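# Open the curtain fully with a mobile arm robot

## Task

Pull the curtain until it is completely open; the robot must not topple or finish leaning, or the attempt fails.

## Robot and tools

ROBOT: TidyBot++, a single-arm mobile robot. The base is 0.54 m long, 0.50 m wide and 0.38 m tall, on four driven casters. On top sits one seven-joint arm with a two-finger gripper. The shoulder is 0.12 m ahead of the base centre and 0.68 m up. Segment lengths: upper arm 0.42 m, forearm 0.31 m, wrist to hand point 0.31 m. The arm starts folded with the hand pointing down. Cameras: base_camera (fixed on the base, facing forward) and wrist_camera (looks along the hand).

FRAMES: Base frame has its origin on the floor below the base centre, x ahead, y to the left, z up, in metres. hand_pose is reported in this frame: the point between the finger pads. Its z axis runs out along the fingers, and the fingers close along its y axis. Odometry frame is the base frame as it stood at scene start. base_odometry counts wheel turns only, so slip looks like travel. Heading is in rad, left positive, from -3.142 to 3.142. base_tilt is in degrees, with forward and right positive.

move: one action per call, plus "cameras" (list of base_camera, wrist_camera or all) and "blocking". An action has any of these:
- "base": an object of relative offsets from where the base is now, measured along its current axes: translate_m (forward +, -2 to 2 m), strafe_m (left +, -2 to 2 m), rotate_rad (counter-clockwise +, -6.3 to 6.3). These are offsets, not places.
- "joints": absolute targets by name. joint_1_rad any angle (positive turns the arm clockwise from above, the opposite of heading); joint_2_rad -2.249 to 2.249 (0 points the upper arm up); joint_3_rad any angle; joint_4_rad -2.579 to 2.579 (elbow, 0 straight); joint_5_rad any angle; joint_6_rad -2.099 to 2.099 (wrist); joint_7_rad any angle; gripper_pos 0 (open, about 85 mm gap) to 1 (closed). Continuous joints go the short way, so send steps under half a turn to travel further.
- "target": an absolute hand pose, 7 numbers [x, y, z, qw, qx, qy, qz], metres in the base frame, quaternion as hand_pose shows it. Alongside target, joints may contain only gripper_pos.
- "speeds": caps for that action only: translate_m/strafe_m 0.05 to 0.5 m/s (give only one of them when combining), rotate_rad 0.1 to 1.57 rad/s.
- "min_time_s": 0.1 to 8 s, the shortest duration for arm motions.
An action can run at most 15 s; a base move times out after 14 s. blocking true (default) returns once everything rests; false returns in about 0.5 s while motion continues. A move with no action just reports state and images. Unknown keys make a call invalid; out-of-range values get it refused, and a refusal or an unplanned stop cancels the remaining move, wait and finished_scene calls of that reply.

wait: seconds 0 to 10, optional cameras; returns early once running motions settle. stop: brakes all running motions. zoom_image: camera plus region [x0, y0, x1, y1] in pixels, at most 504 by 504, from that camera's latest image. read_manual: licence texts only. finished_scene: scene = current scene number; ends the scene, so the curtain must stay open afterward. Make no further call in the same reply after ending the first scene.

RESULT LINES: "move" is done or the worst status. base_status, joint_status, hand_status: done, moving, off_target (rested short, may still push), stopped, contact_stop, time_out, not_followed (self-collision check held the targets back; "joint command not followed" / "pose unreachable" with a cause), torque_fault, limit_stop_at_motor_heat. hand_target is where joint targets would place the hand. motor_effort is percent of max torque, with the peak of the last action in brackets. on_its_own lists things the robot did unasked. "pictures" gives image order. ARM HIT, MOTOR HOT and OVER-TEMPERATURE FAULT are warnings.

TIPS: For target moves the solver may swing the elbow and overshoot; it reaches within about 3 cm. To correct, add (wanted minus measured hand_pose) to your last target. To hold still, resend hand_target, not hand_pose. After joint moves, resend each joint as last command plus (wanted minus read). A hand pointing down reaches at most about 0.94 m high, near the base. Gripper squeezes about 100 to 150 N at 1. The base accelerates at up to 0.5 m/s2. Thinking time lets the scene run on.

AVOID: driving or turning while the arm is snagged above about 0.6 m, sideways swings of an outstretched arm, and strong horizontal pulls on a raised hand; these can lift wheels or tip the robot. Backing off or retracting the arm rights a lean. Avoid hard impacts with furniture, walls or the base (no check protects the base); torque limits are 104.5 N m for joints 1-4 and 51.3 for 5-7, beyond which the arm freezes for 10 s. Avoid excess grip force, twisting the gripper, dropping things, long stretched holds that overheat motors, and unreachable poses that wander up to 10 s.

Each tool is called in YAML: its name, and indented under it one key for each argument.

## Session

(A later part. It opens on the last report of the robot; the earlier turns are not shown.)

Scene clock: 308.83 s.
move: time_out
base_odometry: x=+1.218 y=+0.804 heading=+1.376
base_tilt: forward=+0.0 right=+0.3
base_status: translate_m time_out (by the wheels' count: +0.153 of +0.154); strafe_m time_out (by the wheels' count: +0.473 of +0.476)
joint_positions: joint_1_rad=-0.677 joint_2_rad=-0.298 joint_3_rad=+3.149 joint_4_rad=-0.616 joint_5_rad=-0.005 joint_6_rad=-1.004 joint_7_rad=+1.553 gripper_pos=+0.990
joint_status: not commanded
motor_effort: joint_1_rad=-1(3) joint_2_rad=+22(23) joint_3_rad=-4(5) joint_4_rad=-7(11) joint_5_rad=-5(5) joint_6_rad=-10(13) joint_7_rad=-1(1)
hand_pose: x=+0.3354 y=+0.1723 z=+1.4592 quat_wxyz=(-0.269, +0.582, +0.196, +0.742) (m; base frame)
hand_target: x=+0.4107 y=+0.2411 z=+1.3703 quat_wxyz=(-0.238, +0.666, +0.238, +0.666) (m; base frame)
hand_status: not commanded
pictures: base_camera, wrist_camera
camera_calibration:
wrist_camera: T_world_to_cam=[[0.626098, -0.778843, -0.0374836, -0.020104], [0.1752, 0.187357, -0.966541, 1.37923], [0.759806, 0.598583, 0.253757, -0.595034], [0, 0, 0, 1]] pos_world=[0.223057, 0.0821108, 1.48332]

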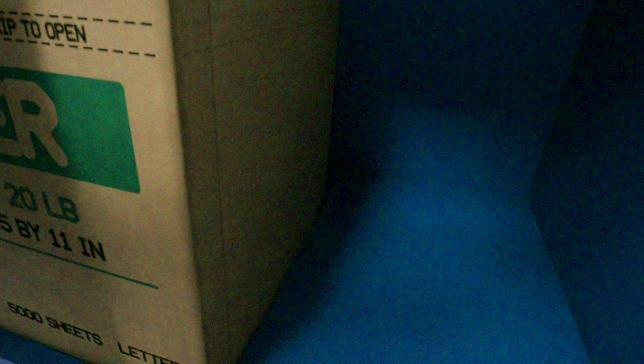

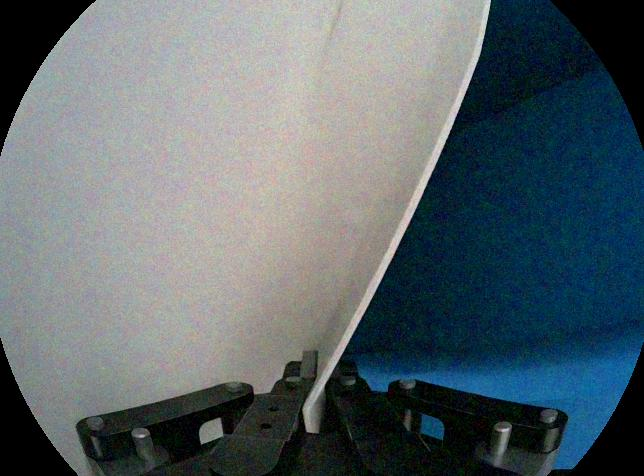

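move:
  base: {"translate_m": 0.068, "strafe_m": 0.503}
  speeds: {"strafe_m": 0.2}
  cameras: ["all"]

Scene clock: 321.60 s.
move: done
base_odometry: x=+0.738 y=+0.967 heading=+1.374
base_tilt: forward=+0.0 right=+0.5
base_status: done
joint_positions: joint_1_rad=-0.671 joint_2_rad=-0.455 joint_3_rad=+3.252 joint_4_rad=-0.503 joint_5_rad=+0.082 joint_6_rad=-0.879 joint_7_rad=+1.553 gripper_pos=+0.990
joint_status: not commanded
motor_effort: joint_1_rad=-5(5) joint_2_rad=+59(62) joint_3_rad=-22(22) joint_4_rad=-34(36) joint_5_rad=-21(23) joint_6_rad=-37(39) joint_7_rad=+2(2)
hand_pose: x=+0.2206 y=-0.0069 z=+1.5591 quat_wxyz=(-0.234, +0.442, +0.086, +0.862) (m; base frame)
hand_target: x=+0.4107 y=+0.2411 z=+1.3703 quat_wxyz=(-0.238, +0.666, +0.238, +0.666) (m; base frame)
hand_status: not commanded
pictures: base_camera, wrist_camera
camera_calibration:
wrist_camera: T_world_to_cam=[[0.483256, -0.87233, -0.0741918, 0.00407382], [0.498408, 0.343798, -0.79586, 1.19306], [0.719759, 0.347626, 0.600918, -0.960059], [0, 0, 0, 1]] pos_world=[0.0944118, -0.072876, 1.52673]

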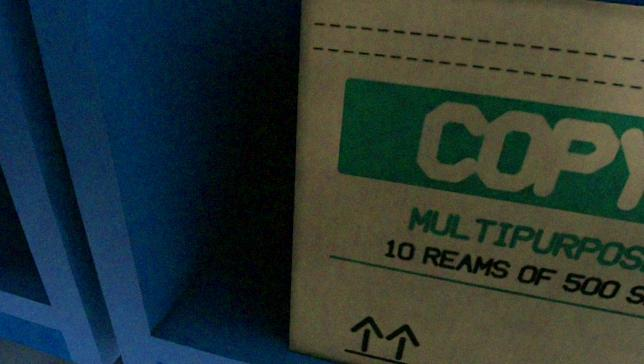

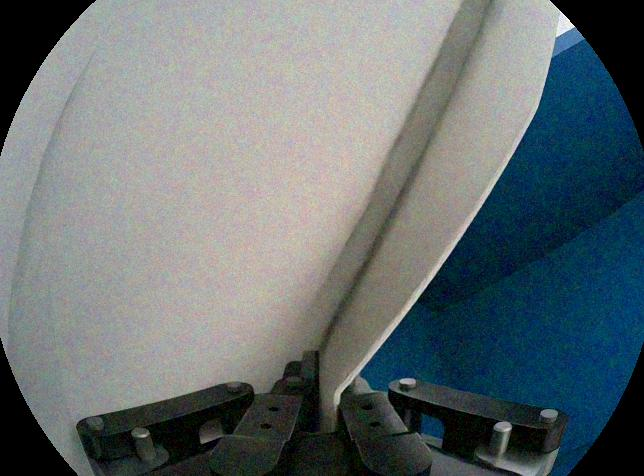

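move:
  base: {"translate_m": -0.22, "strafe_m": -0.48}
  speeds: {"strafe_m": 0.2}
  cameras: ["wrist_camera"]

move:
  joints: {"gripper_pos": 0}
  cameras: ["wrist_camera"]

move:
  base: {"translate_m": -0.1, "strafe_m": -0.08}

move:
  base: {"translate_m": -1.0, "strafe_m": 0.3}
  joints: {"joint_6_rad": -0.6, "joint_1_rad": -0.1}
  cameras: ["all"]

Scene clock: 336.67 s.
move: done
base_odometry: x=+1.166 y=+0.657 heading=+1.374
base_tilt: forward=+0.0 right=+0.3
base_status: done
joint_positions: joint_1_rad=-0.670 joint_2_rad=-0.269 joint_3_rad=+3.178 joint_4_rad=-0.640 joint_5_rad=+0.082 joint_6_rad=-0.953 joint_7_rad=+1.553 gripper_pos=+0.990
joint_status: not commanded
motor_effort: joint_1_rad=-2(6) joint_2_rad=+6(61) joint_3_rad=-3(23) joint_4_rad=+3(35) joint_5_rad=-4(23) joint_6_rad=+1(37) joint_7_rad=-1(2)
hand_pose: x=+0.3797 y=+0.1588 z=+1.4565 quat_wxyz=(-0.218, +0.590, +0.172, +0.758) (m; base frame)
hand_target: x=+0.4107 y=+0.2411 z=+1.3703 quat_wxyz=(-0.238, +0.666, +0.238, +0.666) (m; base frame)
hand_status: not commanded
pictures: wrist_camera
camera_calibration:
wrist_camera: T_world_to_cam=[[0.532791, -0.846136, -0.0136886, -0.0470263], [0.206349, 0.145586, -0.967587, 1.36763], [0.820703, 0.512697, 0.252166, -0.627051], [0, 0, 0, 1]] pos_world=[0.257468, 0.0825881, 1.48078]

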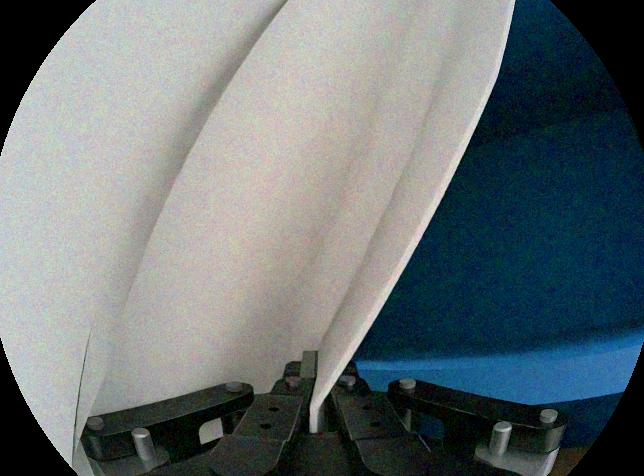

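Scene clock: 337.77 s.
move: done
base_odometry: x=+1.166 y=+0.657 heading=+1.374
base_tilt: forward=+0.0 right=+0.3
base_status: not commanded
joint_positions: joint_1_rad=-0.670 joint_2_rad=-0.212 joint_3_rad=+3.161 joint_4_rad=-0.675 joint_5_rad=+0.061 joint_6_rad=-1.003 joint_7_rad=+1.553 gripper_pos=+0.000
joint_status: all done
motor_effort: joint_1_rad=+0(2) joint_2_rad=-4(7) joint_3_rad=-1(4) joint_4_rad=+11(12) joint_5_rad=-1(5) joint_6_rad=+10(10) joint_7_rad=-1(1)
hand_pose: x=+0.4171 y=+0.2051 z=+1.4071 quat_wxyz=(-0.217, +0.639, +0.199, +0.711) (m; base frame)
hand_target: x=+0.4107 y=+0.2411 z=+1.3703 quat_wxyz=(-0.238, +0.666, +0.238, +0.666) (m; base frame)
hand_status: not commanded
pictures: wrist_camera
camera_calibration:
wrist_camera: T_world_to_cam=[[0.56027, -0.828246, -0.0103187, -0.048296], [0.0879814, 0.0718932, -0.993524, 1.40635], [0.823624, 0.555734, 0.11315, -0.483532], [0, 0, 0, 1]] pos_world=[0.301575, 0.127608, 1.45145]

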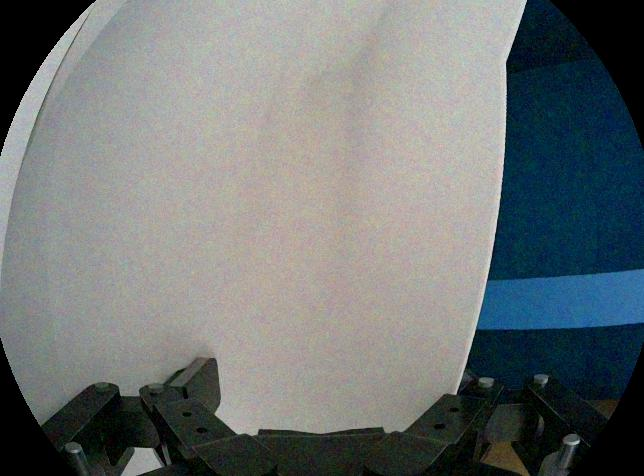

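Scene clock: 339.10 s.
move: done
base_odometry: x=+1.226 y=+0.544 heading=+1.374
base_tilt: forward=+0.1 right=+0.4
base_status: done
joint_positions: joint_1_rad=-0.670 joint_2_rad=-0.207 joint_3_rad=+3.161 joint_4_rad=-0.677 joint_5_rad=+0.061 joint_6_rad=-1.003 joint_7_rad=+1.553 gripper_pos=+0.000
joint_status: not commanded
motor_effort: joint_1_rad=-1(1) joint_2_rad=-6(10) joint_3_rad=-1(2) joint_4_rad=+12(13) joint_5_rad=-1(2) joint_6_rad=+10(11) joint_7_rad=-1(1)
hand_pose: x=+0.4199 y=+0.2076 z=+1.4047 quat_wxyz=(-0.217, +0.641, +0.200, +0.709) (m; base frame)
hand_target: x=+0.4107 y=+0.2411 z=+1.3703 quat_wxyz=(-0.238, +0.666, +0.238, +0.666) (m; base frame)
hand_status: not commanded
pictures: none

Scene clock: 342.30 s.
move: done
base_odometry: x=+0.736 y=-0.379 heading=+1.374
base_tilt: forward=+0.0 right=+0.3
base_status: done
joint_positions: joint_1_rad=-0.118 joint_2_rad=-0.204 joint_3_rad=+3.151 joint_4_rad=-0.681 joint_5_rad=+0.053 joint_6_rad=-0.693 joint_7_rad=+1.553 gripper_pos=+0.000
joint_status: all done
motor_effort: joint_1_rad=+1(2) joint_2_rad=-5(11) joint_3_rad=+0(3) joint_4_rad=+11(15) joint_5_rad=+0(3) joint_6_rad=+9(12) joint_7_rad=-1(2)
hand_pose: x=+0.4634 y=+0.0269 z=+1.4948 quat_wxyz=(-0.027, +0.552, +0.021, +0.833) (m; base frame)
hand_target: x=+0.4616 y=+0.0365 z=+1.5112 quat_wxyz=(-0.044, +0.522, +0.026, +0.851) (m; base frame)
hand_status: not commanded
pictures: base_camera, wrist_camera
camera_calibration:
wrist_camera: T_world_to_cam=[[0.0701512, -0.99748, -0.0106101, 0.0111909], [0.396526, 0.0376438, -0.917251, 1.24616], [0.915339, 0.0601391, 0.398168, -0.887743], [0, 0, 0, 1]] pos_world=[0.317664, 0.0176404, 1.49663]

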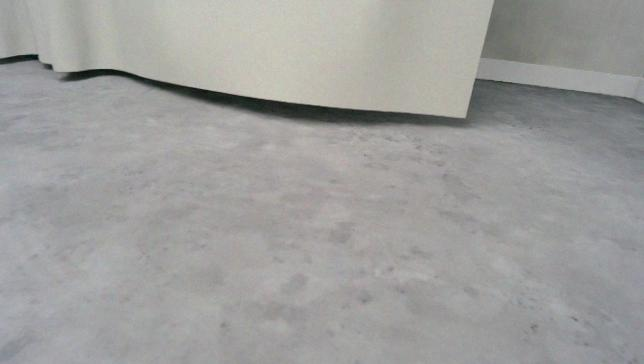

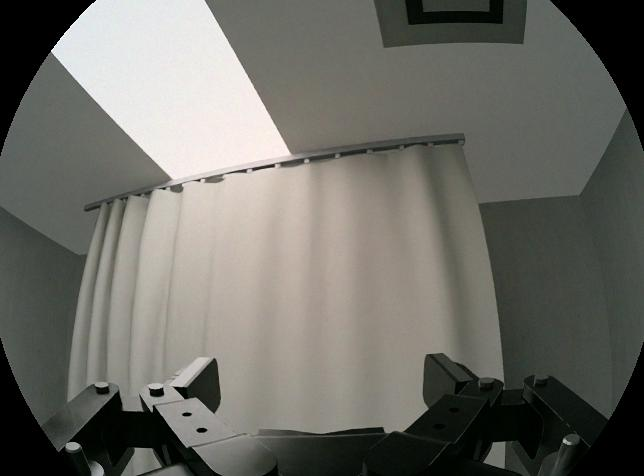

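zoom_image:
  camera: "wrist_camera"
  region: [60, 100, 280, 260]

zoom_image:
  camera: "wrist_camera"
  region: [270, 100, 500, 260]

Scaled by 2.291.

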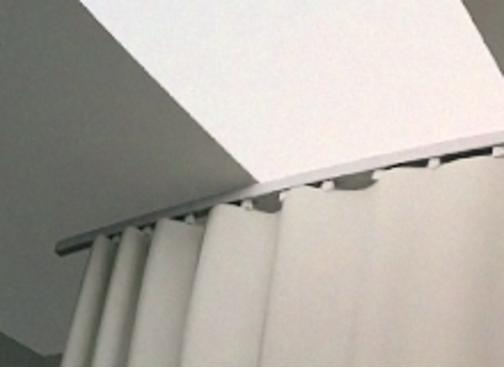

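Scaled by 2.191.

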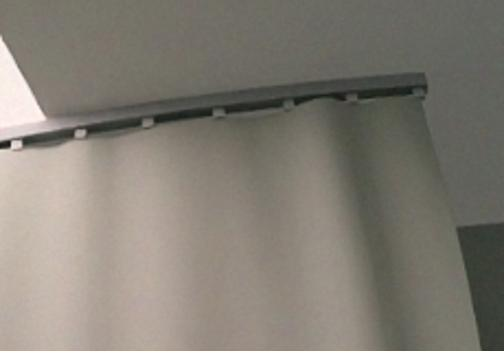

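move:
  base: {"rotate_rad": -0.309}
  joints: {"joint_1_rad": 0.72, "joint_2_rad": 0.12, "joint_3_rad": 3.14, "joint_4_rad": -0.7, "joint_5_rad": 0, "joint_6_rad": -0.85, "joint_7_rad": 1.57, "gripper_pos": 0.2}

move:
  base: {"strafe_m": 1.6, "translate_m": 0.4}
  cameras: ["all"]

Scene clock: 363.80 s.
move: done
base_odometry: x=+0.736 y=-0.379 heading=+1.066
base_tilt: forward=+0.1 right=+0.3
base_status: done
joint_positions: joint_1_rad=+0.705 joint_2_rad=+0.088 joint_3_rad=+3.147 joint_4_rad=-0.681 joint_5_rad=+0.050 joint_6_rad=-0.764 joint_7_rad=+1.553 gripper_pos=+0.200
joint_status: all done
motor_effort: joint_1_rad=+0(2) joint_2_rad=-18(20) joint_3_rad=+1(2) joint_4_rad=+15(16) joint_5_rad=-1(2) joint_6_rad=+9(10) joint_7_rad=-1(2)
hand_pose: x=+0.5428 y=-0.3759 z=+1.3390 quat_wxyz=(+0.268, +0.648, -0.246, +0.669) (m; base frame)
hand_target: x=+0.5640 y=-0.3874 z=+1.2832 quat_wxyz=(+0.236, +0.694, -0.261, +0.628) (m; base frame)
hand_status: not commanded
pictures: none

Scene clock: 367.70 s.
move: done
base_odometry: x=-0.472 y=+0.745 heading=+1.066
base_tilt: forward=+0.1 right=+0.3
base_status: done
joint_positions: joint_1_rad=+0.713 joint_2_rad=+0.093 joint_3_rad=+3.144 joint_4_rad=-0.681 joint_5_rad=+0.047 joint_6_rad=-0.766 joint_7_rad=+1.553 gripper_pos=+0.200
joint_status: not commanded
motor_effort: joint_1_rad=+0(2) joint_2_rad=-18(21) joint_3_rad=+0(2) joint_4_rad=+15(16) joint_5_rad=+0(1) joint_6_rad=+10(10) joint_7_rad=-1(1)
hand_pose: x=+0.5433 y=-0.3804 z=+1.3355 quat_wxyz=(+0.268, +0.650, -0.249, +0.667) (m; base frame)
hand_target: x=+0.5640 y=-0.3874 z=+1.2832 quat_wxyz=(+0.236, +0.694, -0.261, +0.628) (m; base frame)
hand_status: not commanded
pictures: base_camera, wrist_camera
camera_calibration:
wrist_camera: T_world_to_cam=[[-0.684343, -0.72916, -0.000211334, 0.0958014], [0.0294039, -0.027307, -0.999195, 1.36786], [0.728567, -0.683798, 0.0401275, -0.576299], [0, 0, 0, 1]] pos_world=[0.445213, -0.286865, 1.3899]

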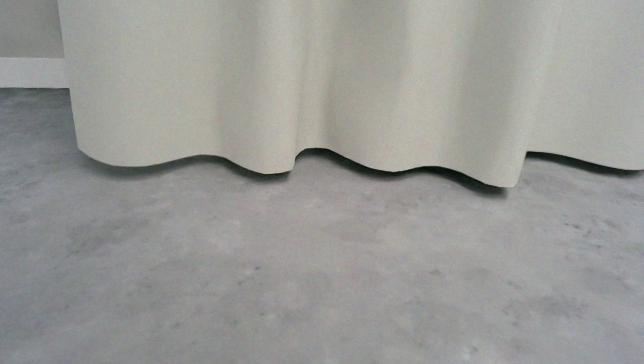

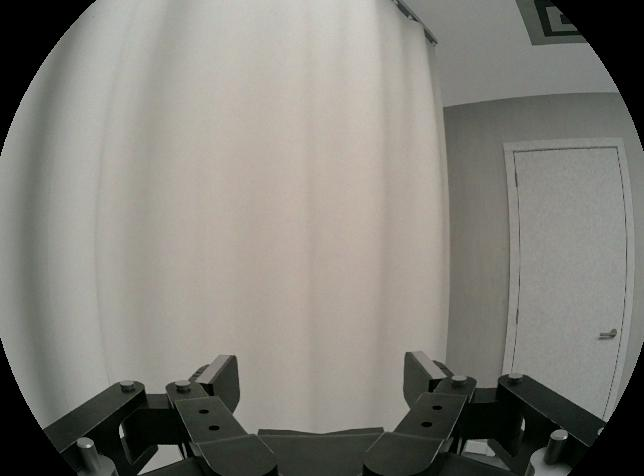

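move:
  joints: {"joint_1_rad": 0.15, "joint_2_rad": 0.12, "joint_3_rad": 3.14, "joint_4_rad": -0.7, "joint_5_rad": 0.78, "joint_6_rad": -1.0, "joint_7_rad": 1.04}
  base: {"strafe_m": 0.78, "translate_m": 0.0}
  cameras: ["all"]

Scene clock: 389.77 s.
move: done
base_odometry: x=-1.154 y=+1.123 heading=+1.066
base_tilt: forward=+0.0 right=+0.3
base_status: done
joint_positions: joint_1_rad=+0.160 joint_2_rad=+0.097 joint_3_rad=+3.143 joint_4_rad=-0.681 joint_5_rad=+0.717 joint_6_rad=-0.916 joint_7_rad=+1.081 gripper_pos=+0.200
joint_status: all done
motor_effort: joint_1_rad=+1(2) joint_2_rad=-17(22) joint_3_rad=+0(2) joint_4_rad=+14(17) joint_5_rad=+3(4) joint_6_rad=+8(11) joint_7_rad=-1(2)
hand_pose: x=+0.6132 y=-0.2436 z=+1.3291 quat_wxyz=(+0.244, +0.657, -0.248, +0.669) (m; base frame)
hand_target: x=+0.6165 y=-0.2595 z=+1.2924 quat_wxyz=(+0.264, +0.677, -0.276, +0.629) (m; base frame)
hand_status: not commanded
pictures: base_camera, wrist_camera
camera_calibration:
wrist_camera: T_world_to_cam=[[-0.655174, -0.755005, -0.0267157, 0.25444], [0.0349165, 0.00506313, -0.999377, 1.36791], [0.754671, -0.655699, 0.0230449, -0.519864], [0, 0, 0, 1]] pos_world=[0.511265, -0.155697, 1.38583]

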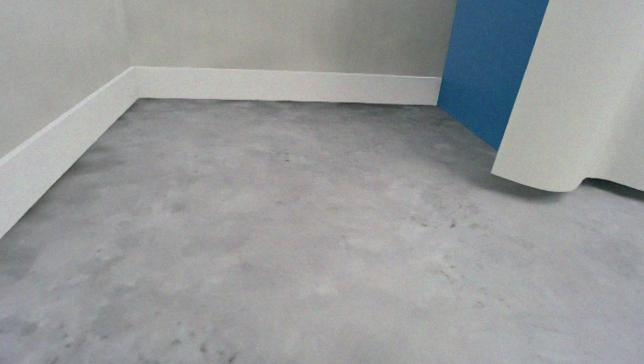

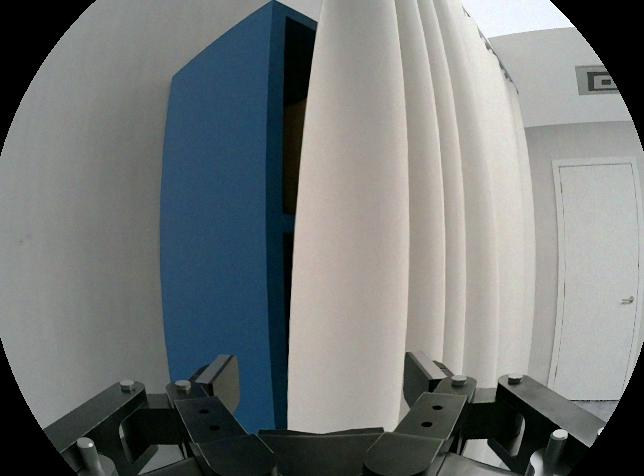

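move:
  base: {"translate_m": 0.171, "strafe_m": -0.108}
  speeds: {"translate_m": 0.2}
  cameras: ["wrist_camera"]

Scene clock: 404.80 s.
move: done
base_odometry: x=-0.977 y=+1.220 heading=+1.066
base_tilt: forward=+0.1 right=+0.3
base_status: done
joint_positions: joint_1_rad=+0.160 joint_2_rad=+0.104 joint_3_rad=+3.143 joint_4_rad=-0.681 joint_5_rad=+0.719 joint_6_rad=-0.918 joint_7_rad=+1.080 gripper_pos=+0.200
joint_status: not commanded
motor_effort: joint_1_rad=+0(2) joint_2_rad=-19(22) joint_3_rad=+0(1) joint_4_rad=+14(16) joint_5_rad=+3(4) joint_6_rad=+8(9) joint_7_rad=-1(1)
hand_pose: x=+0.6172 y=-0.2447 z=+1.3252 quat_wxyz=(+0.245, +0.659, -0.247, +0.666) (m; base frame)
hand_target: x=+0.6165 y=-0.2595 z=+1.2924 quat_wxyz=(+0.264, +0.677, -0.276, +0.629) (m; base frame)
hand_status: not commanded
pictures: wrist_camera
camera_calibration:
wrist_camera: T_world_to_cam=[[-0.657155, -0.753442, -0.0217183, 0.250988], [0.0266698, 0.00555328, -0.999629, 1.36942], [0.753283, -0.657491, 0.0164448, -0.514383], [0, 0, 0, 1]] pos_world=[0.515892, -0.156702, 1.38282]

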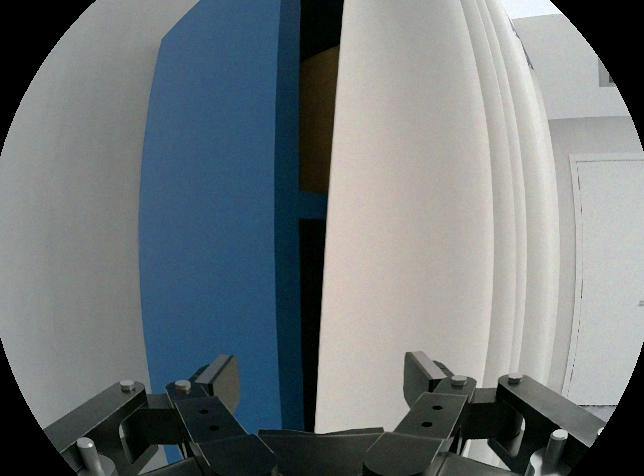

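move:
  base: {"translate_m": 0.038, "strafe_m": -0.033}
  speeds: {"translate_m": 0.1}
  cameras: ["wrist_camera"]

Scene clock: 416.40 s.
move: done
base_odometry: x=-0.930 y=+1.238 heading=+1.066
base_tilt: forward=+0.0 right=+0.3
base_status: done
joint_positions: joint_1_rad=+0.160 joint_2_rad=+0.106 joint_3_rad=+3.143 joint_4_rad=-0.681 joint_5_rad=+0.720 joint_6_rad=-0.918 joint_7_rad=+1.080 gripper_pos=+0.200
joint_status: not commanded
motor_effort: joint_1_rad=+0(2) joint_2_rad=-18(22) joint_3_rad=+0(1) joint_4_rad=+15(15) joint_5_rad=+3(4) joint_6_rad=+9(9) joint_7_rad=-1(1)
hand_pose: x=+0.6189 y=-0.2450 z=+1.3238 quat_wxyz=(+0.246, +0.660, -0.247, +0.665) (m; base frame)
hand_target: x=+0.6165 y=-0.2595 z=+1.2924 quat_wxyz=(+0.264, +0.677, -0.276, +0.629) (m; base frame)
hand_status: not commanded
pictures: wrist_camera
camera_calibration:
wrist_camera: T_world_to_cam=[[-0.657214, -0.753434, -0.0201801, 0.249973], [0.02385, 0.00597189, -0.999698, 1.36989], [0.753327, -0.657496, 0.0140446, -0.512642], [0, 0, 0, 1]] pos_world=[0.517801, -0.156904, 1.38172]

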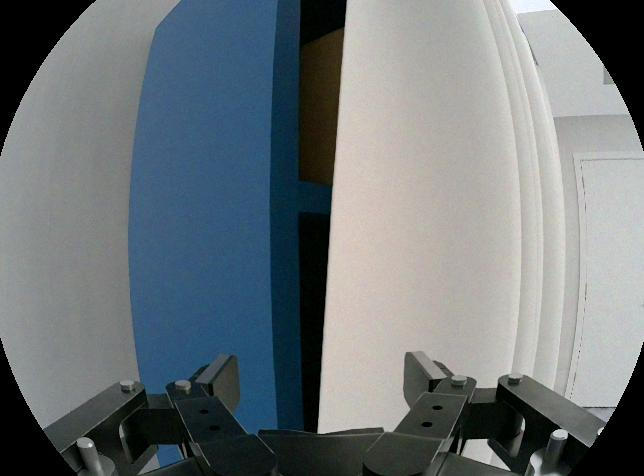

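move:
  base: {"translate_m": 0.053, "strafe_m": -0.046}
  speeds: {"translate_m": 0.1}
  cameras: ["wrist_camera"]

Scene clock: 429.07 s.
move: done
base_odometry: x=-0.864 y=+1.262 heading=+1.066
base_tilt: forward=+0.1 right=+0.4
base_status: done
joint_positions: joint_1_rad=+0.159 joint_2_rad=+0.108 joint_3_rad=+3.143 joint_4_rad=-0.681 joint_5_rad=+0.720 joint_6_rad=-0.918 joint_7_rad=+1.080 gripper_pos=+0.200
joint_status: not commanded
motor_effort: joint_1_rad=+0(2) joint_2_rad=-19(22) joint_3_rad=+0(1) joint_4_rad=+15(16) joint_5_rad=+3(4) joint_6_rad=+8(9) joint_7_rad=-1(1)
hand_pose: x=+0.6201 y=-0.2450 z=+1.3228 quat_wxyz=(+0.246, +0.661, -0.247, +0.665) (m; base frame)
hand_target: x=+0.6165 y=-0.2595 z=+1.2924 quat_wxyz=(+0.264, +0.677, -0.276, +0.629) (m; base frame)
hand_status: not commanded
pictures: wrist_camera
camera_calibration:
wrist_camera: T_world_to_cam=[[-0.657144, -0.753523, -0.0190923, 0.249121], [0.021853, 0.006273, -0.999742, 1.3702], [0.753448, -0.657392, 0.0123445, -0.511304], [0, 0, 0, 1]] pos_world=[0.519007, -0.157004, 1.38091]

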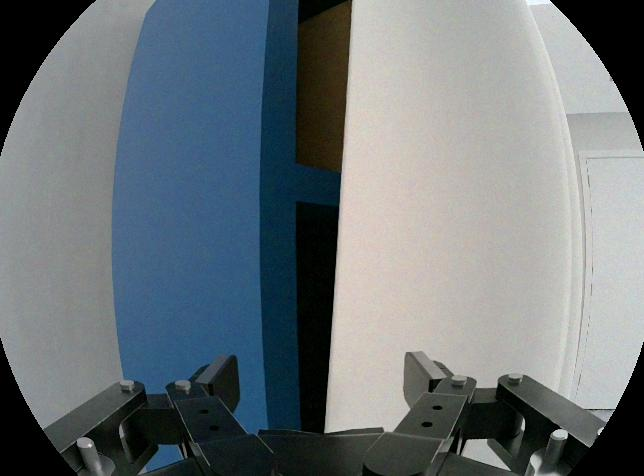

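move:
  joints: {"gripper_pos": 1.0}
  cameras: ["wrist_camera"]

Scene clock: 440.00 s.
move: done
base_odometry: x=-0.864 y=+1.262 heading=+1.066
base_tilt: forward=+0.0 right=+0.3
base_status: not commanded
joint_positions: joint_1_rad=+0.159 joint_2_rad=+0.108 joint_3_rad=+3.143 joint_4_rad=-0.681 joint_5_rad=+0.720 joint_6_rad=-0.918 joint_7_rad=+1.080 gripper_pos=+0.999
joint_status: all done
motor_effort: joint_1_rad=+1(1) joint_2_rad=-18(19) joint_3_rad=+1(1) joint_4_rad=+14(15) joint_5_rad=+3(4) joint_6_rad=+7(9) joint_7_rad=-1(1)
hand_pose: x=+0.6201 y=-0.2450 z=+1.3228 quat_wxyz=(+0.246, +0.661, -0.247, +0.665) (m; base frame)
hand_target: x=+0.6165 y=-0.2595 z=+1.2924 quat_wxyz=(+0.264, +0.677, -0.276, +0.629) (m; base frame)
hand_status: not commanded
pictures: wrist_camera
camera_calibration:
wrist_camera: T_world_to_cam=[[-0.657144, -0.753523, -0.0190923, 0.249121], [0.021853, 0.006273, -0.999742, 1.3702], [0.753448, -0.657392, 0.0123445, -0.511304], [0, 0, 0, 1]] pos_world=[0.519007, -0.157004, 1.38091]

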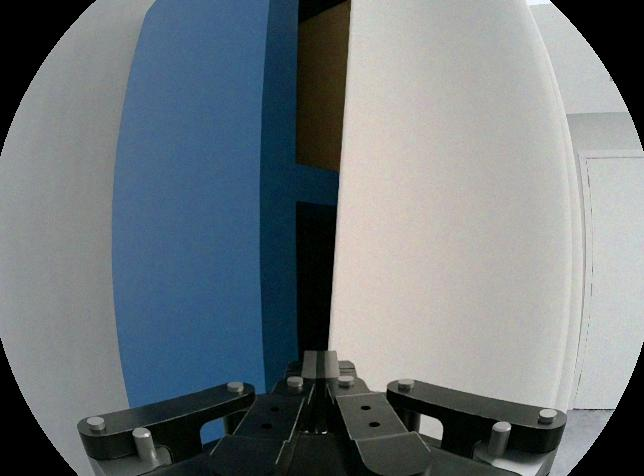

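move:
  joints: {"gripper_pos": 0.2}

move:
  base: {"translate_m": 0.0405, "strafe_m": -0.05}
  speeds: {"translate_m": 0.1}
  cameras: ["wrist_camera"]

move:
  joints: {"gripper_pos": 1.0}
  cameras: ["wrist_camera"]

Scene clock: 449.40 s.
move: done
base_odometry: x=-0.864 y=+1.262 heading=+1.066
base_tilt: forward=+0.1 right=+0.3
base_status: not commanded
joint_positions: joint_1_rad=+0.159 joint_2_rad=+0.108 joint_3_rad=+3.143 joint_4_rad=-0.681 joint_5_rad=+0.720 joint_6_rad=-0.918 joint_7_rad=+1.080 gripper_pos=+0.200
joint_status: all done
motor_effort: joint_1_rad=+1(1) joint_2_rad=-18(19) joint_3_rad=+0(1) joint_4_rad=+14(15) joint_5_rad=+3(3) joint_6_rad=+8(9) joint_7_rad=-1(1)
hand_pose: x=+0.6201 y=-0.2450 z=+1.3228 quat_wxyz=(+0.246, +0.661, -0.247, +0.665) (m; base frame)
hand_target: x=+0.6165 y=-0.2595 z=+1.2924 quat_wxyz=(+0.264, +0.677, -0.276, +0.629) (m; base frame)
hand_status: not commanded
pictures: none

Scene clock: 450.53 s.
move: done
base_odometry: x=-0.800 y=+1.274 heading=+1.067
base_tilt: forward=+0.1 right=+0.3
base_status: done
joint_positions: joint_1_rad=+0.159 joint_2_rad=+0.109 joint_3_rad=+3.143 joint_4_rad=-0.681 joint_5_rad=+0.720 joint_6_rad=-0.918 joint_7_rad=+1.080 gripper_pos=+0.200
joint_status: not commanded
motor_effort: joint_1_rad=+1(2) joint_2_rad=-18(21) joint_3_rad=+0(1) joint_4_rad=+14(15) joint_5_rad=+3(4) joint_6_rad=+7(9) joint_7_rad=-1(1)
hand_pose: x=+0.6205 y=-0.2449 z=+1.3224 quat_wxyz=(+0.246, +0.661, -0.247, +0.664) (m; base frame)
hand_target: x=+0.6165 y=-0.2595 z=+1.2924 quat_wxyz=(+0.264, +0.677, -0.276, +0.629) (m; base frame)
hand_status: not commanded
pictures: wrist_camera
camera_calibration:
wrist_camera: T_world_to_cam=[[-0.656992, -0.753662, -0.0188593, 0.249034], [0.021246, 0.00649645, -0.999753, 1.37036], [0.753598, -0.657231, 0.0117442, -0.510763], [0, 0, 0, 1]] pos_world=[0.519408, -0.156904, 1.38071]

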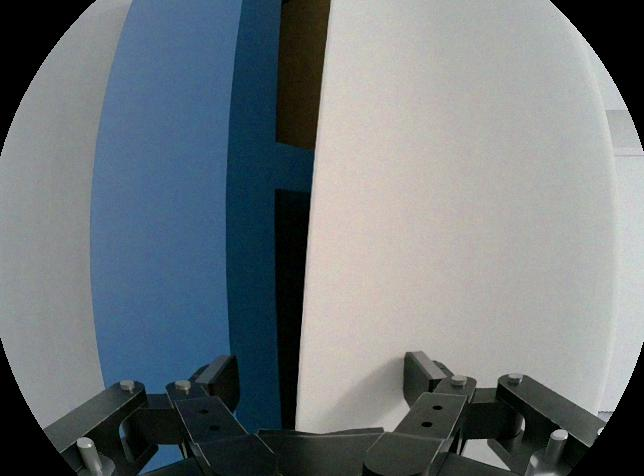

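Scene clock: 451.53 s.
move: done
base_odometry: x=-0.800 y=+1.274 heading=+1.067
base_tilt: forward=+0.1 right=+0.3
base_status: not commanded
joint_positions: joint_1_rad=+0.159 joint_2_rad=+0.109 joint_3_rad=+3.143 joint_4_rad=-0.681 joint_5_rad=+0.720 joint_6_rad=-0.918 joint_7_rad=+1.080 gripper_pos=+0.993
joint_status: all done
motor_effort: joint_1_rad=+1(1) joint_2_rad=-18(19) joint_3_rad=+0(1) joint_4_rad=+14(15) joint_5_rad=+3(4) joint_6_rad=+8(9) joint_7_rad=-1(1)
hand_pose: x=+0.6205 y=-0.2449 z=+1.3224 quat_wxyz=(+0.246, +0.661, -0.247, +0.664) (m; base frame)
hand_target: x=+0.6165 y=-0.2595 z=+1.2924 quat_wxyz=(+0.264, +0.677, -0.276, +0.629) (m; base frame)
hand_status: not commanded
pictures: wrist_camera
camera_calibration:
wrist_camera: T_world_to_cam=[[-0.656992, -0.753662, -0.0188593, 0.249034], [0.021246, 0.00649645, -0.999753, 1.37036], [0.753598, -0.657231, 0.0117442, -0.510763], [0, 0, 0, 1]] pos_world=[0.519408, -0.156904, 1.38071]

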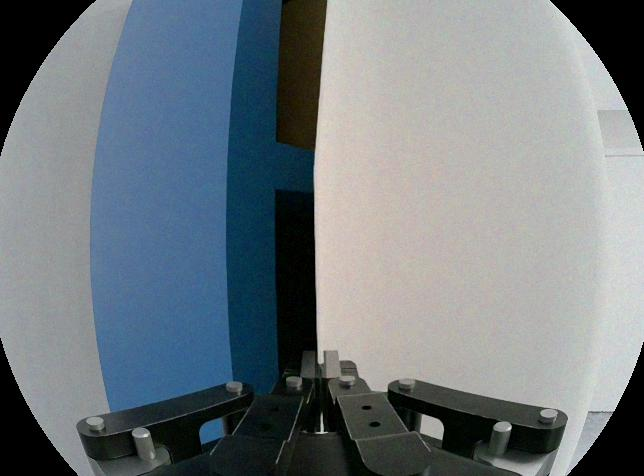

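move:
  base: {"strafe_m": -0.6}
  speeds: {"strafe_m": 0.2}
  cameras: ["all"]

Scene clock: 468.33 s.
move: done
base_odometry: x=-0.275 y=+0.984 heading=+1.067
base_tilt: forward=+0.1 right=+0.3
base_status: done
joint_positions: joint_1_rad=+0.151 joint_2_rad=+0.107 joint_3_rad=+3.141 joint_4_rad=-0.680 joint_5_rad=+0.733 joint_6_rad=-0.921 joint_7_rad=+1.079 gripper_pos=+0.993
joint_status: not commanded
motor_effort: joint_1_rad=+2(3) joint_2_rad=-11(20) joint_3_rad=+2(3) joint_4_rad=+8(16) joint_5_rad=+1(4) joint_6_rad=+1(9) joint_7_rad=-1(1)
hand_pose: x=+0.6194 y=-0.2424 z=+1.3247 quat_wxyz=(+0.248, +0.660, -0.245, +0.665) (m; base frame)
hand_target: x=+0.6165 y=-0.2595 z=+1.2924 quat_wxyz=(+0.264, +0.677, -0.276, +0.629) (m; base frame)
hand_status: not commanded
pictures: base_camera, wrist_camera
camera_calibration:
wrist_camera: T_world_to_cam=[[-0.657675, -0.753179, -0.0136197, 0.243792], [0.0215689, -0.000755185, -0.999767, 1.37059], [0.752993, -0.657815, 0.0167419, -0.514792], [0, 0, 0, 1]] pos_world=[0.518408, -0.153984, 1.38221]

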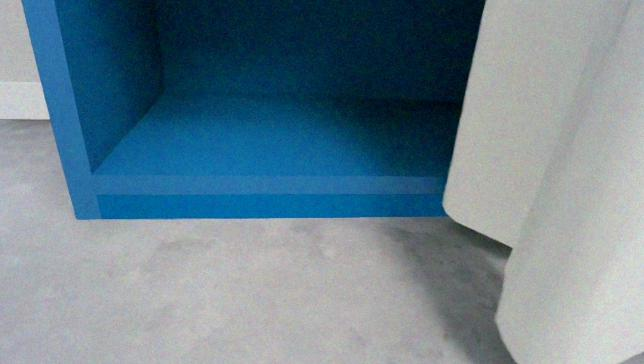

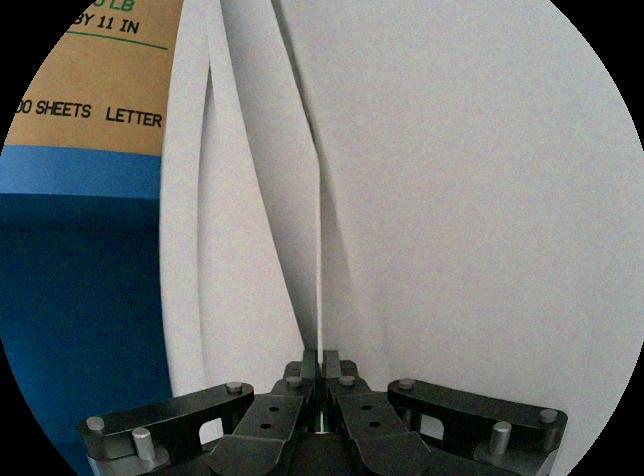

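move:
  base: {"strafe_m": -0.7}
  speeds: {"strafe_m": 0.2}
  cameras: ["all"]

Scene clock: 477.83 s.
move: done
base_odometry: x=+0.339 y=+0.646 heading=+1.067
base_tilt: forward=+0.1 right=+0.3
base_status: done
joint_positions: joint_1_rad=+0.136 joint_2_rad=+0.090 joint_3_rad=+3.127 joint_4_rad=-0.664 joint_5_rad=+0.735 joint_6_rad=-0.921 joint_7_rad=+1.079 gripper_pos=+0.993
joint_status: not commanded
motor_effort: joint_1_rad=+5(6) joint_2_rad=-8(10) joint_3_rad=+4(5) joint_4_rad=+5(9) joint_5_rad=+2(2) joint_6_rad=-4(6) joint_7_rad=-2(2)
hand_pose: x=+0.6111 y=-0.2271 z=+1.3411 quat_wxyz=(+0.237, +0.652, -0.238, +0.680) (m; base frame)
hand_target: x=+0.6165 y=-0.2595 z=+1.2924 quat_wxyz=(+0.264, +0.677, -0.276, +0.629) (m; base frame)
hand_status: not commanded
pictures: base_camera, wrist_camera
camera_calibration:
wrist_camera: T_world_to_cam=[[-0.635799, -0.771222, -0.0312576, 0.25625], [0.0538603, -0.00393188, -0.998541, 1.36512], [0.769973, -0.636555, 0.0440381, -0.540914], [0, 0, 0, 1]] pos_world=[0.505887, -0.141328, 1.39495]

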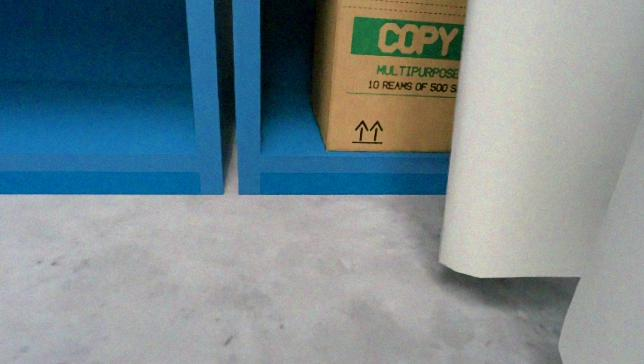

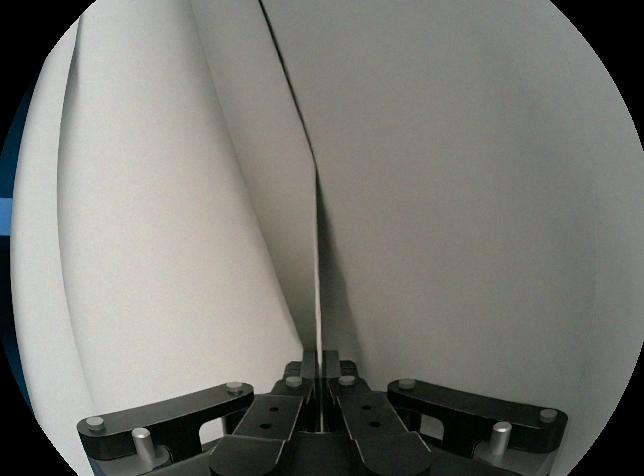

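move:
  base: {"strafe_m": -0.55}
  speeds: {"strafe_m": 0.2}
  cameras: ["all"]

Scene clock: 496.30 s.
move: done
base_odometry: x=+0.820 y=+0.380 heading=+1.067
base_tilt: forward=+0.0 right=+0.3
base_status: done
joint_positions: joint_1_rad=+0.125 joint_2_rad=+0.081 joint_3_rad=+3.116 joint_4_rad=-0.652 joint_5_rad=+0.735 joint_6_rad=-0.921 joint_7_rad=+1.079 gripper_pos=+0.993
joint_status: not commanded
motor_effort: joint_1_rad=+7(8) joint_2_rad=-6(8) joint_3_rad=+6(7) joint_4_rad=+4(6) joint_5_rad=+2(2) joint_6_rad=-7(10) joint_7_rad=-2(2)
hand_pose: x=+0.6068 y=-0.2160 z=+1.3514 quat_wxyz=(+0.227, +0.647, -0.233, +0.689) (m; base frame)
hand_target: x=+0.6165 y=-0.2595 z=+1.2924 quat_wxyz=(+0.264, +0.677, -0.276, +0.629) (m; base frame)
hand_status: not commanded
pictures: base_camera, wrist_camera
camera_calibration:
wrist_camera: T_world_to_cam=[[-0.618111, -0.784899, -0.0432708, 0.265043], [0.07518, -0.00423193, -0.997161, 1.36085], [0.782488, -0.619609, 0.0616245, -0.558712], [0, 0, 0, 1]] pos_world=[0.498702, -0.132392, 1.40288]

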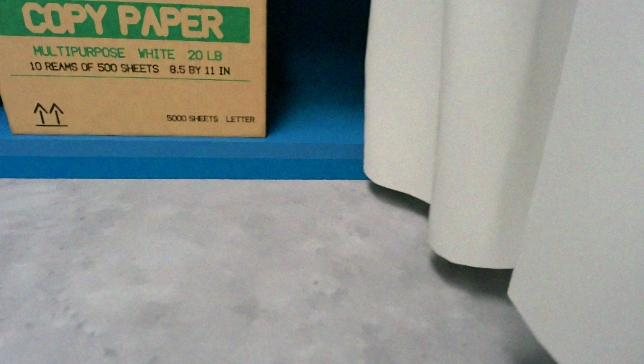

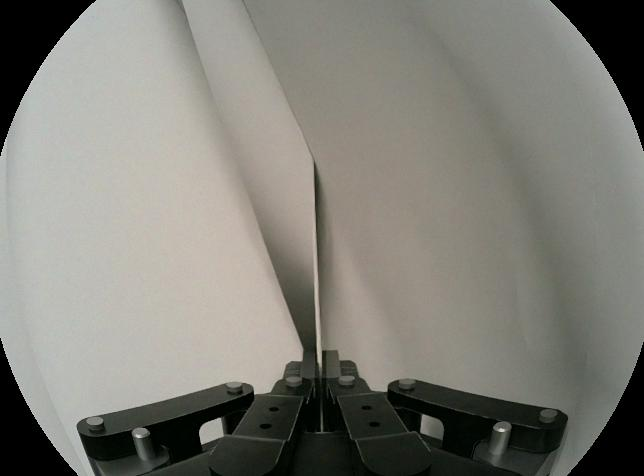

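move:
  base: {"strafe_m": -0.35}
  speeds: {"strafe_m": 0.15}
  cameras: ["all"]

Scene clock: 506.90 s.
move: done
base_odometry: x=+1.127 y=+0.212 heading=+1.068
base_tilt: forward=+0.1 right=+0.3
base_status: done
joint_positions: joint_1_rad=+0.078 joint_2_rad=+0.042 joint_3_rad=+3.065 joint_4_rad=-0.616 joint_5_rad=+0.735 joint_6_rad=-0.876 joint_7_rad=+1.079 gripper_pos=+0.993
joint_status: not commanded
motor_effort: joint_1_rad=+16(17) joint_2_rad=+2(7) joint_3_rad=+15(16) joint_4_rad=-3(4) joint_5_rad=+5(6) joint_6_rad=-22(25) joint_7_rad=-4(4)
hand_pose: x=+0.5898 y=-0.1622 z=+1.3996 quat_wxyz=(+0.183, +0.619, -0.197, +0.738) (m; base frame)
hand_target: x=+0.6165 y=-0.2595 z=+1.2924 quat_wxyz=(+0.264, +0.677, -0.276, +0.629) (m; base frame)
hand_status: not commanded
pictures: base_camera, wrist_camera
camera_calibration:
wrist_camera: T_world_to_cam=[[-0.515579, -0.852931, -0.0817713, 0.281135], [0.18275, -0.0162247, -0.983026, 1.32534], [0.837127, -0.521771, 0.164238, -0.674934], [0, 0, 0, 1]] pos_world=[0.467746, -0.0908687, 1.43668]

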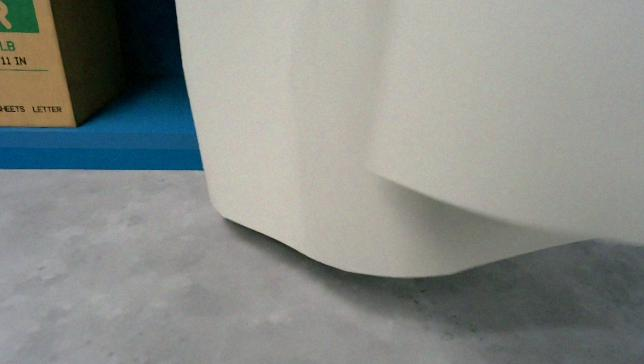

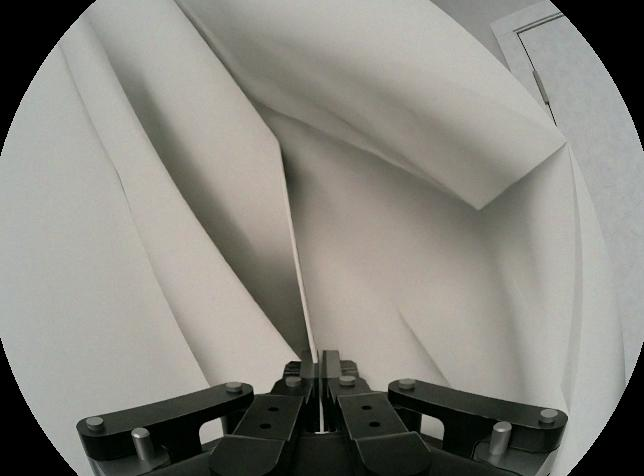

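move:
  base: {"strafe_m": -0.12}
  speeds: {"strafe_m": 0.15}
  cameras: ["all"]

move:
  base: {"strafe_m": 0.4}
  speeds: {"strafe_m": 0.2}
  cameras: ["all"]

move:
  joints: {"gripper_pos": 0}

move:
  base: {"translate_m": -1.0, "strafe_m": 0.3}
  joints: {"joint_6_rad": -0.6}
  cameras: ["all"]

Scene clock: 522.07 s.
move: done
base_odometry: x=+1.231 y=+0.154 heading=+1.068
base_tilt: forward=+0.1 right=+0.2
base_status: done
joint_positions: joint_1_rad=+0.044 joint_2_rad=+0.030 joint_3_rad=+3.026 joint_4_rad=-0.605 joint_5_rad=+0.735 joint_6_rad=-0.822 joint_7_rad=+1.079 gripper_pos=+0.993
joint_status: not commanded
motor_effort: joint_1_rad=+23(23) joint_2_rad=+4(6) joint_3_rad=+22(23) joint_4_rad=-6(7) joint_5_rad=+8(9) joint_6_rad=-33(35) joint_7_rad=-6(6)
hand_pose: x=+0.5882 y=-0.1206 z=+1.4256 quat_wxyz=(+0.149, +0.601, -0.163, +0.768) (m; base frame)
hand_target: x=+0.6165 y=-0.2595 z=+1.2924 quat_wxyz=(+0.264, +0.677, -0.276, +0.629) (m; base frame)
hand_status: not commanded
pictures: base_camera, wrist_camera
camera_calibration:
wrist_camera: T_world_to_cam=[[-0.426012, -0.900343, -0.0888628, 0.269732], [0.248148, -0.0218279, -0.968476, 1.29188], [0.870021, -0.434634, 0.232717, -0.762615], [0, 0, 0, 1]] pos_world=[0.457822, -0.0604077, 1.4526]

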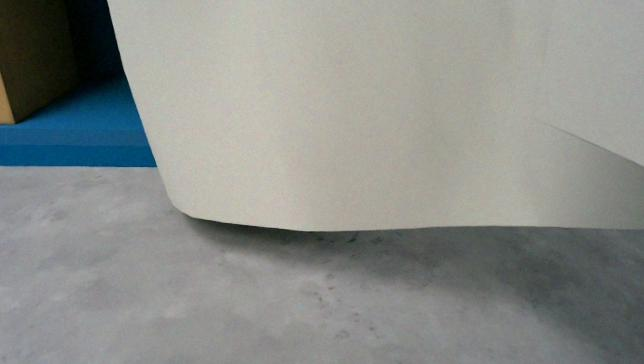

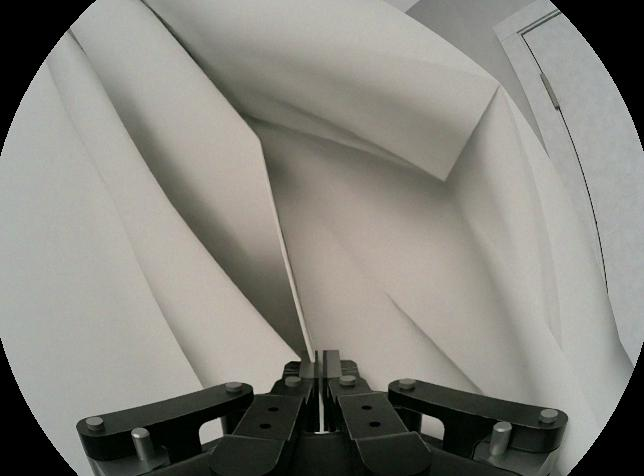

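Scene clock: 524.80 s.
move: done
base_odometry: x=+0.881 y=+0.347 heading=+1.068
base_tilt: forward=+0.1 right=+0.3
base_status: done
joint_positions: joint_1_rad=+0.122 joint_2_rad=+0.076 joint_3_rad=+3.116 joint_4_rad=-0.657 joint_5_rad=+0.735 joint_6_rad=-0.905 joint_7_rad=+1.079 gripper_pos=+0.993
joint_status: not commanded
motor_effort: joint_1_rad=+2(23) joint_2_rad=-15(16) joint_3_rad=+1(22) joint_4_rad=+12(13) joint_5_rad=+3(8) joint_6_rad=+5(33) joint_7_rad=-1(6)
hand_pose: x=+0.6069 y=-0.2118 z=+1.3558 quat_wxyz=(+0.225, +0.644, -0.228, +0.695) (m; base frame)
hand_target: x=+0.6165 y=-0.2595 z=+1.2924 quat_wxyz=(+0.264, +0.677, -0.276, +0.629) (m; base frame)
hand_status: not commanded
pictures: base_camera, wrist_camera
camera_calibration:
wrist_camera: T_world_to_cam=[[-0.608904, -0.792105, -0.0425031, 0.260437], [0.0857494, -0.0124604, -0.996239, 1.35585], [0.788596, -0.610258, 0.0755096, -0.577028], [0, 0, 0, 1]] pos_world=[0.49736, -0.128948, 1.40539]

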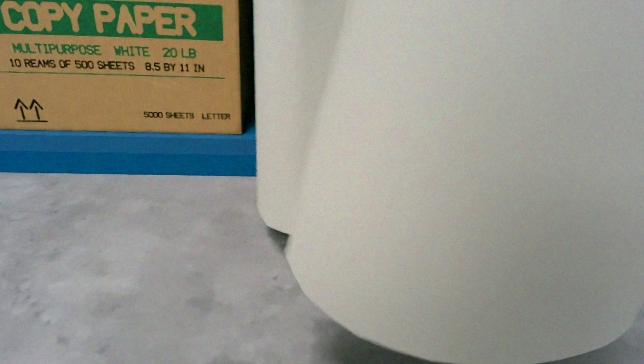

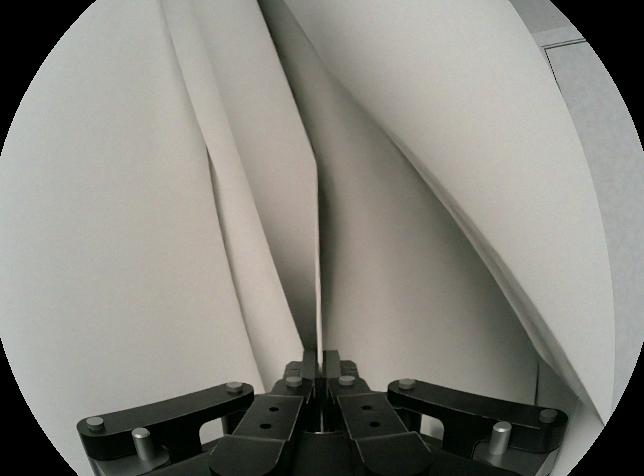

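Scene clock: 525.90 s.
move: done
base_odometry: x=+0.881 y=+0.347 heading=+1.068
base_tilt: forward=+0.0 right=+0.3
base_status: not commanded
joint_positions: joint_1_rad=+0.127 joint_2_rad=+0.087 joint_3_rad=+3.120 joint_4_rad=-0.665 joint_5_rad=+0.735 joint_6_rad=-0.920 joint_7_rad=+1.079 gripper_pos=+0.000
joint_status: all done
motor_effort: joint_1_rad=+2(2) joint_2_rad=-18(18) joint_3_rad=+2(2) joint_4_rad=+14(15) joint_5_rad=+4(4) joint_6_rad=+7(8) joint_7_rad=-1(1)
hand_pose: x=+0.6125 y=-0.2190 z=+1.3428 quat_wxyz=(+0.230, +0.653, -0.233, +0.683) (m; base frame)
hand_target: x=+0.6165 y=-0.2595 z=+1.2924 quat_wxyz=(+0.264, +0.677, -0.276, +0.629) (m; base frame)
hand_status: not commanded
pictures: none

Scene clock: 528.80 s.
move: done
base_odometry: x=+0.136 y=-0.385 heading=+1.068
base_tilt: forward=+0.1 right=+0.3
base_status: done
joint_positions: joint_1_rad=+0.133 joint_2_rad=+0.114 joint_3_rad=+3.126 joint_4_rad=-0.674 joint_5_rad=+0.735 joint_6_rad=-0.662 joint_7_rad=+1.078 gripper_pos=+0.000
joint_status: all done
motor_effort: joint_1_rad=+0(2) joint_2_rad=-18(25) joint_3_rad=+0(2) joint_4_rad=+14(17) joint_5_rad=+2(4) joint_6_rad=+8(10) joint_7_rad=-1(1)
hand_pose: x=+0.6449 y=-0.1917 z=+1.3940 quat_wxyz=(+0.222, +0.597, -0.165, +0.753) (m; base frame)
hand_target: x=+0.6483 y=-0.2030 z=+1.3977 quat_wxyz=(+0.238, +0.582, -0.162, +0.760) (m; base frame)
hand_status: not commanded
pictures: base_camera, wrist_camera
camera_calibration:
wrist_camera: T_world_to_cam=[[-0.532816, -0.846231, 0.000116213, 0.182249], [0.20388, -0.128503, -0.970525, 1.25654], [0.821304, -0.517088, 0.240999, -0.831458], [0, 0, 0, 1]] pos_world=[0.523802, -0.114243, 1.41986]

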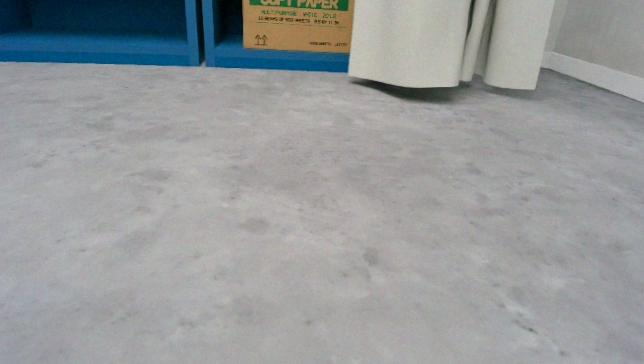

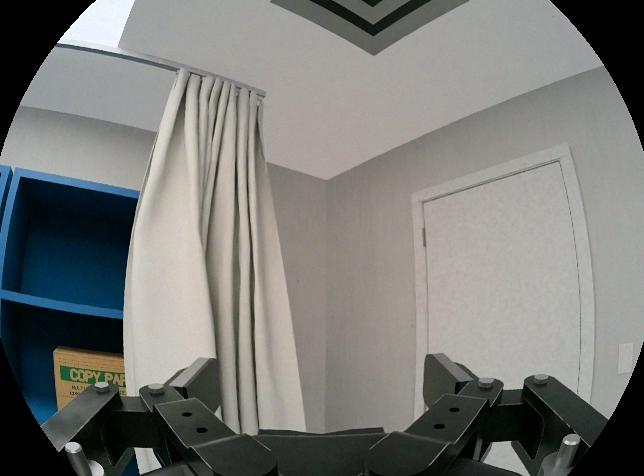

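finished_scene:
  scene: 1

The scene is finished: the task was done.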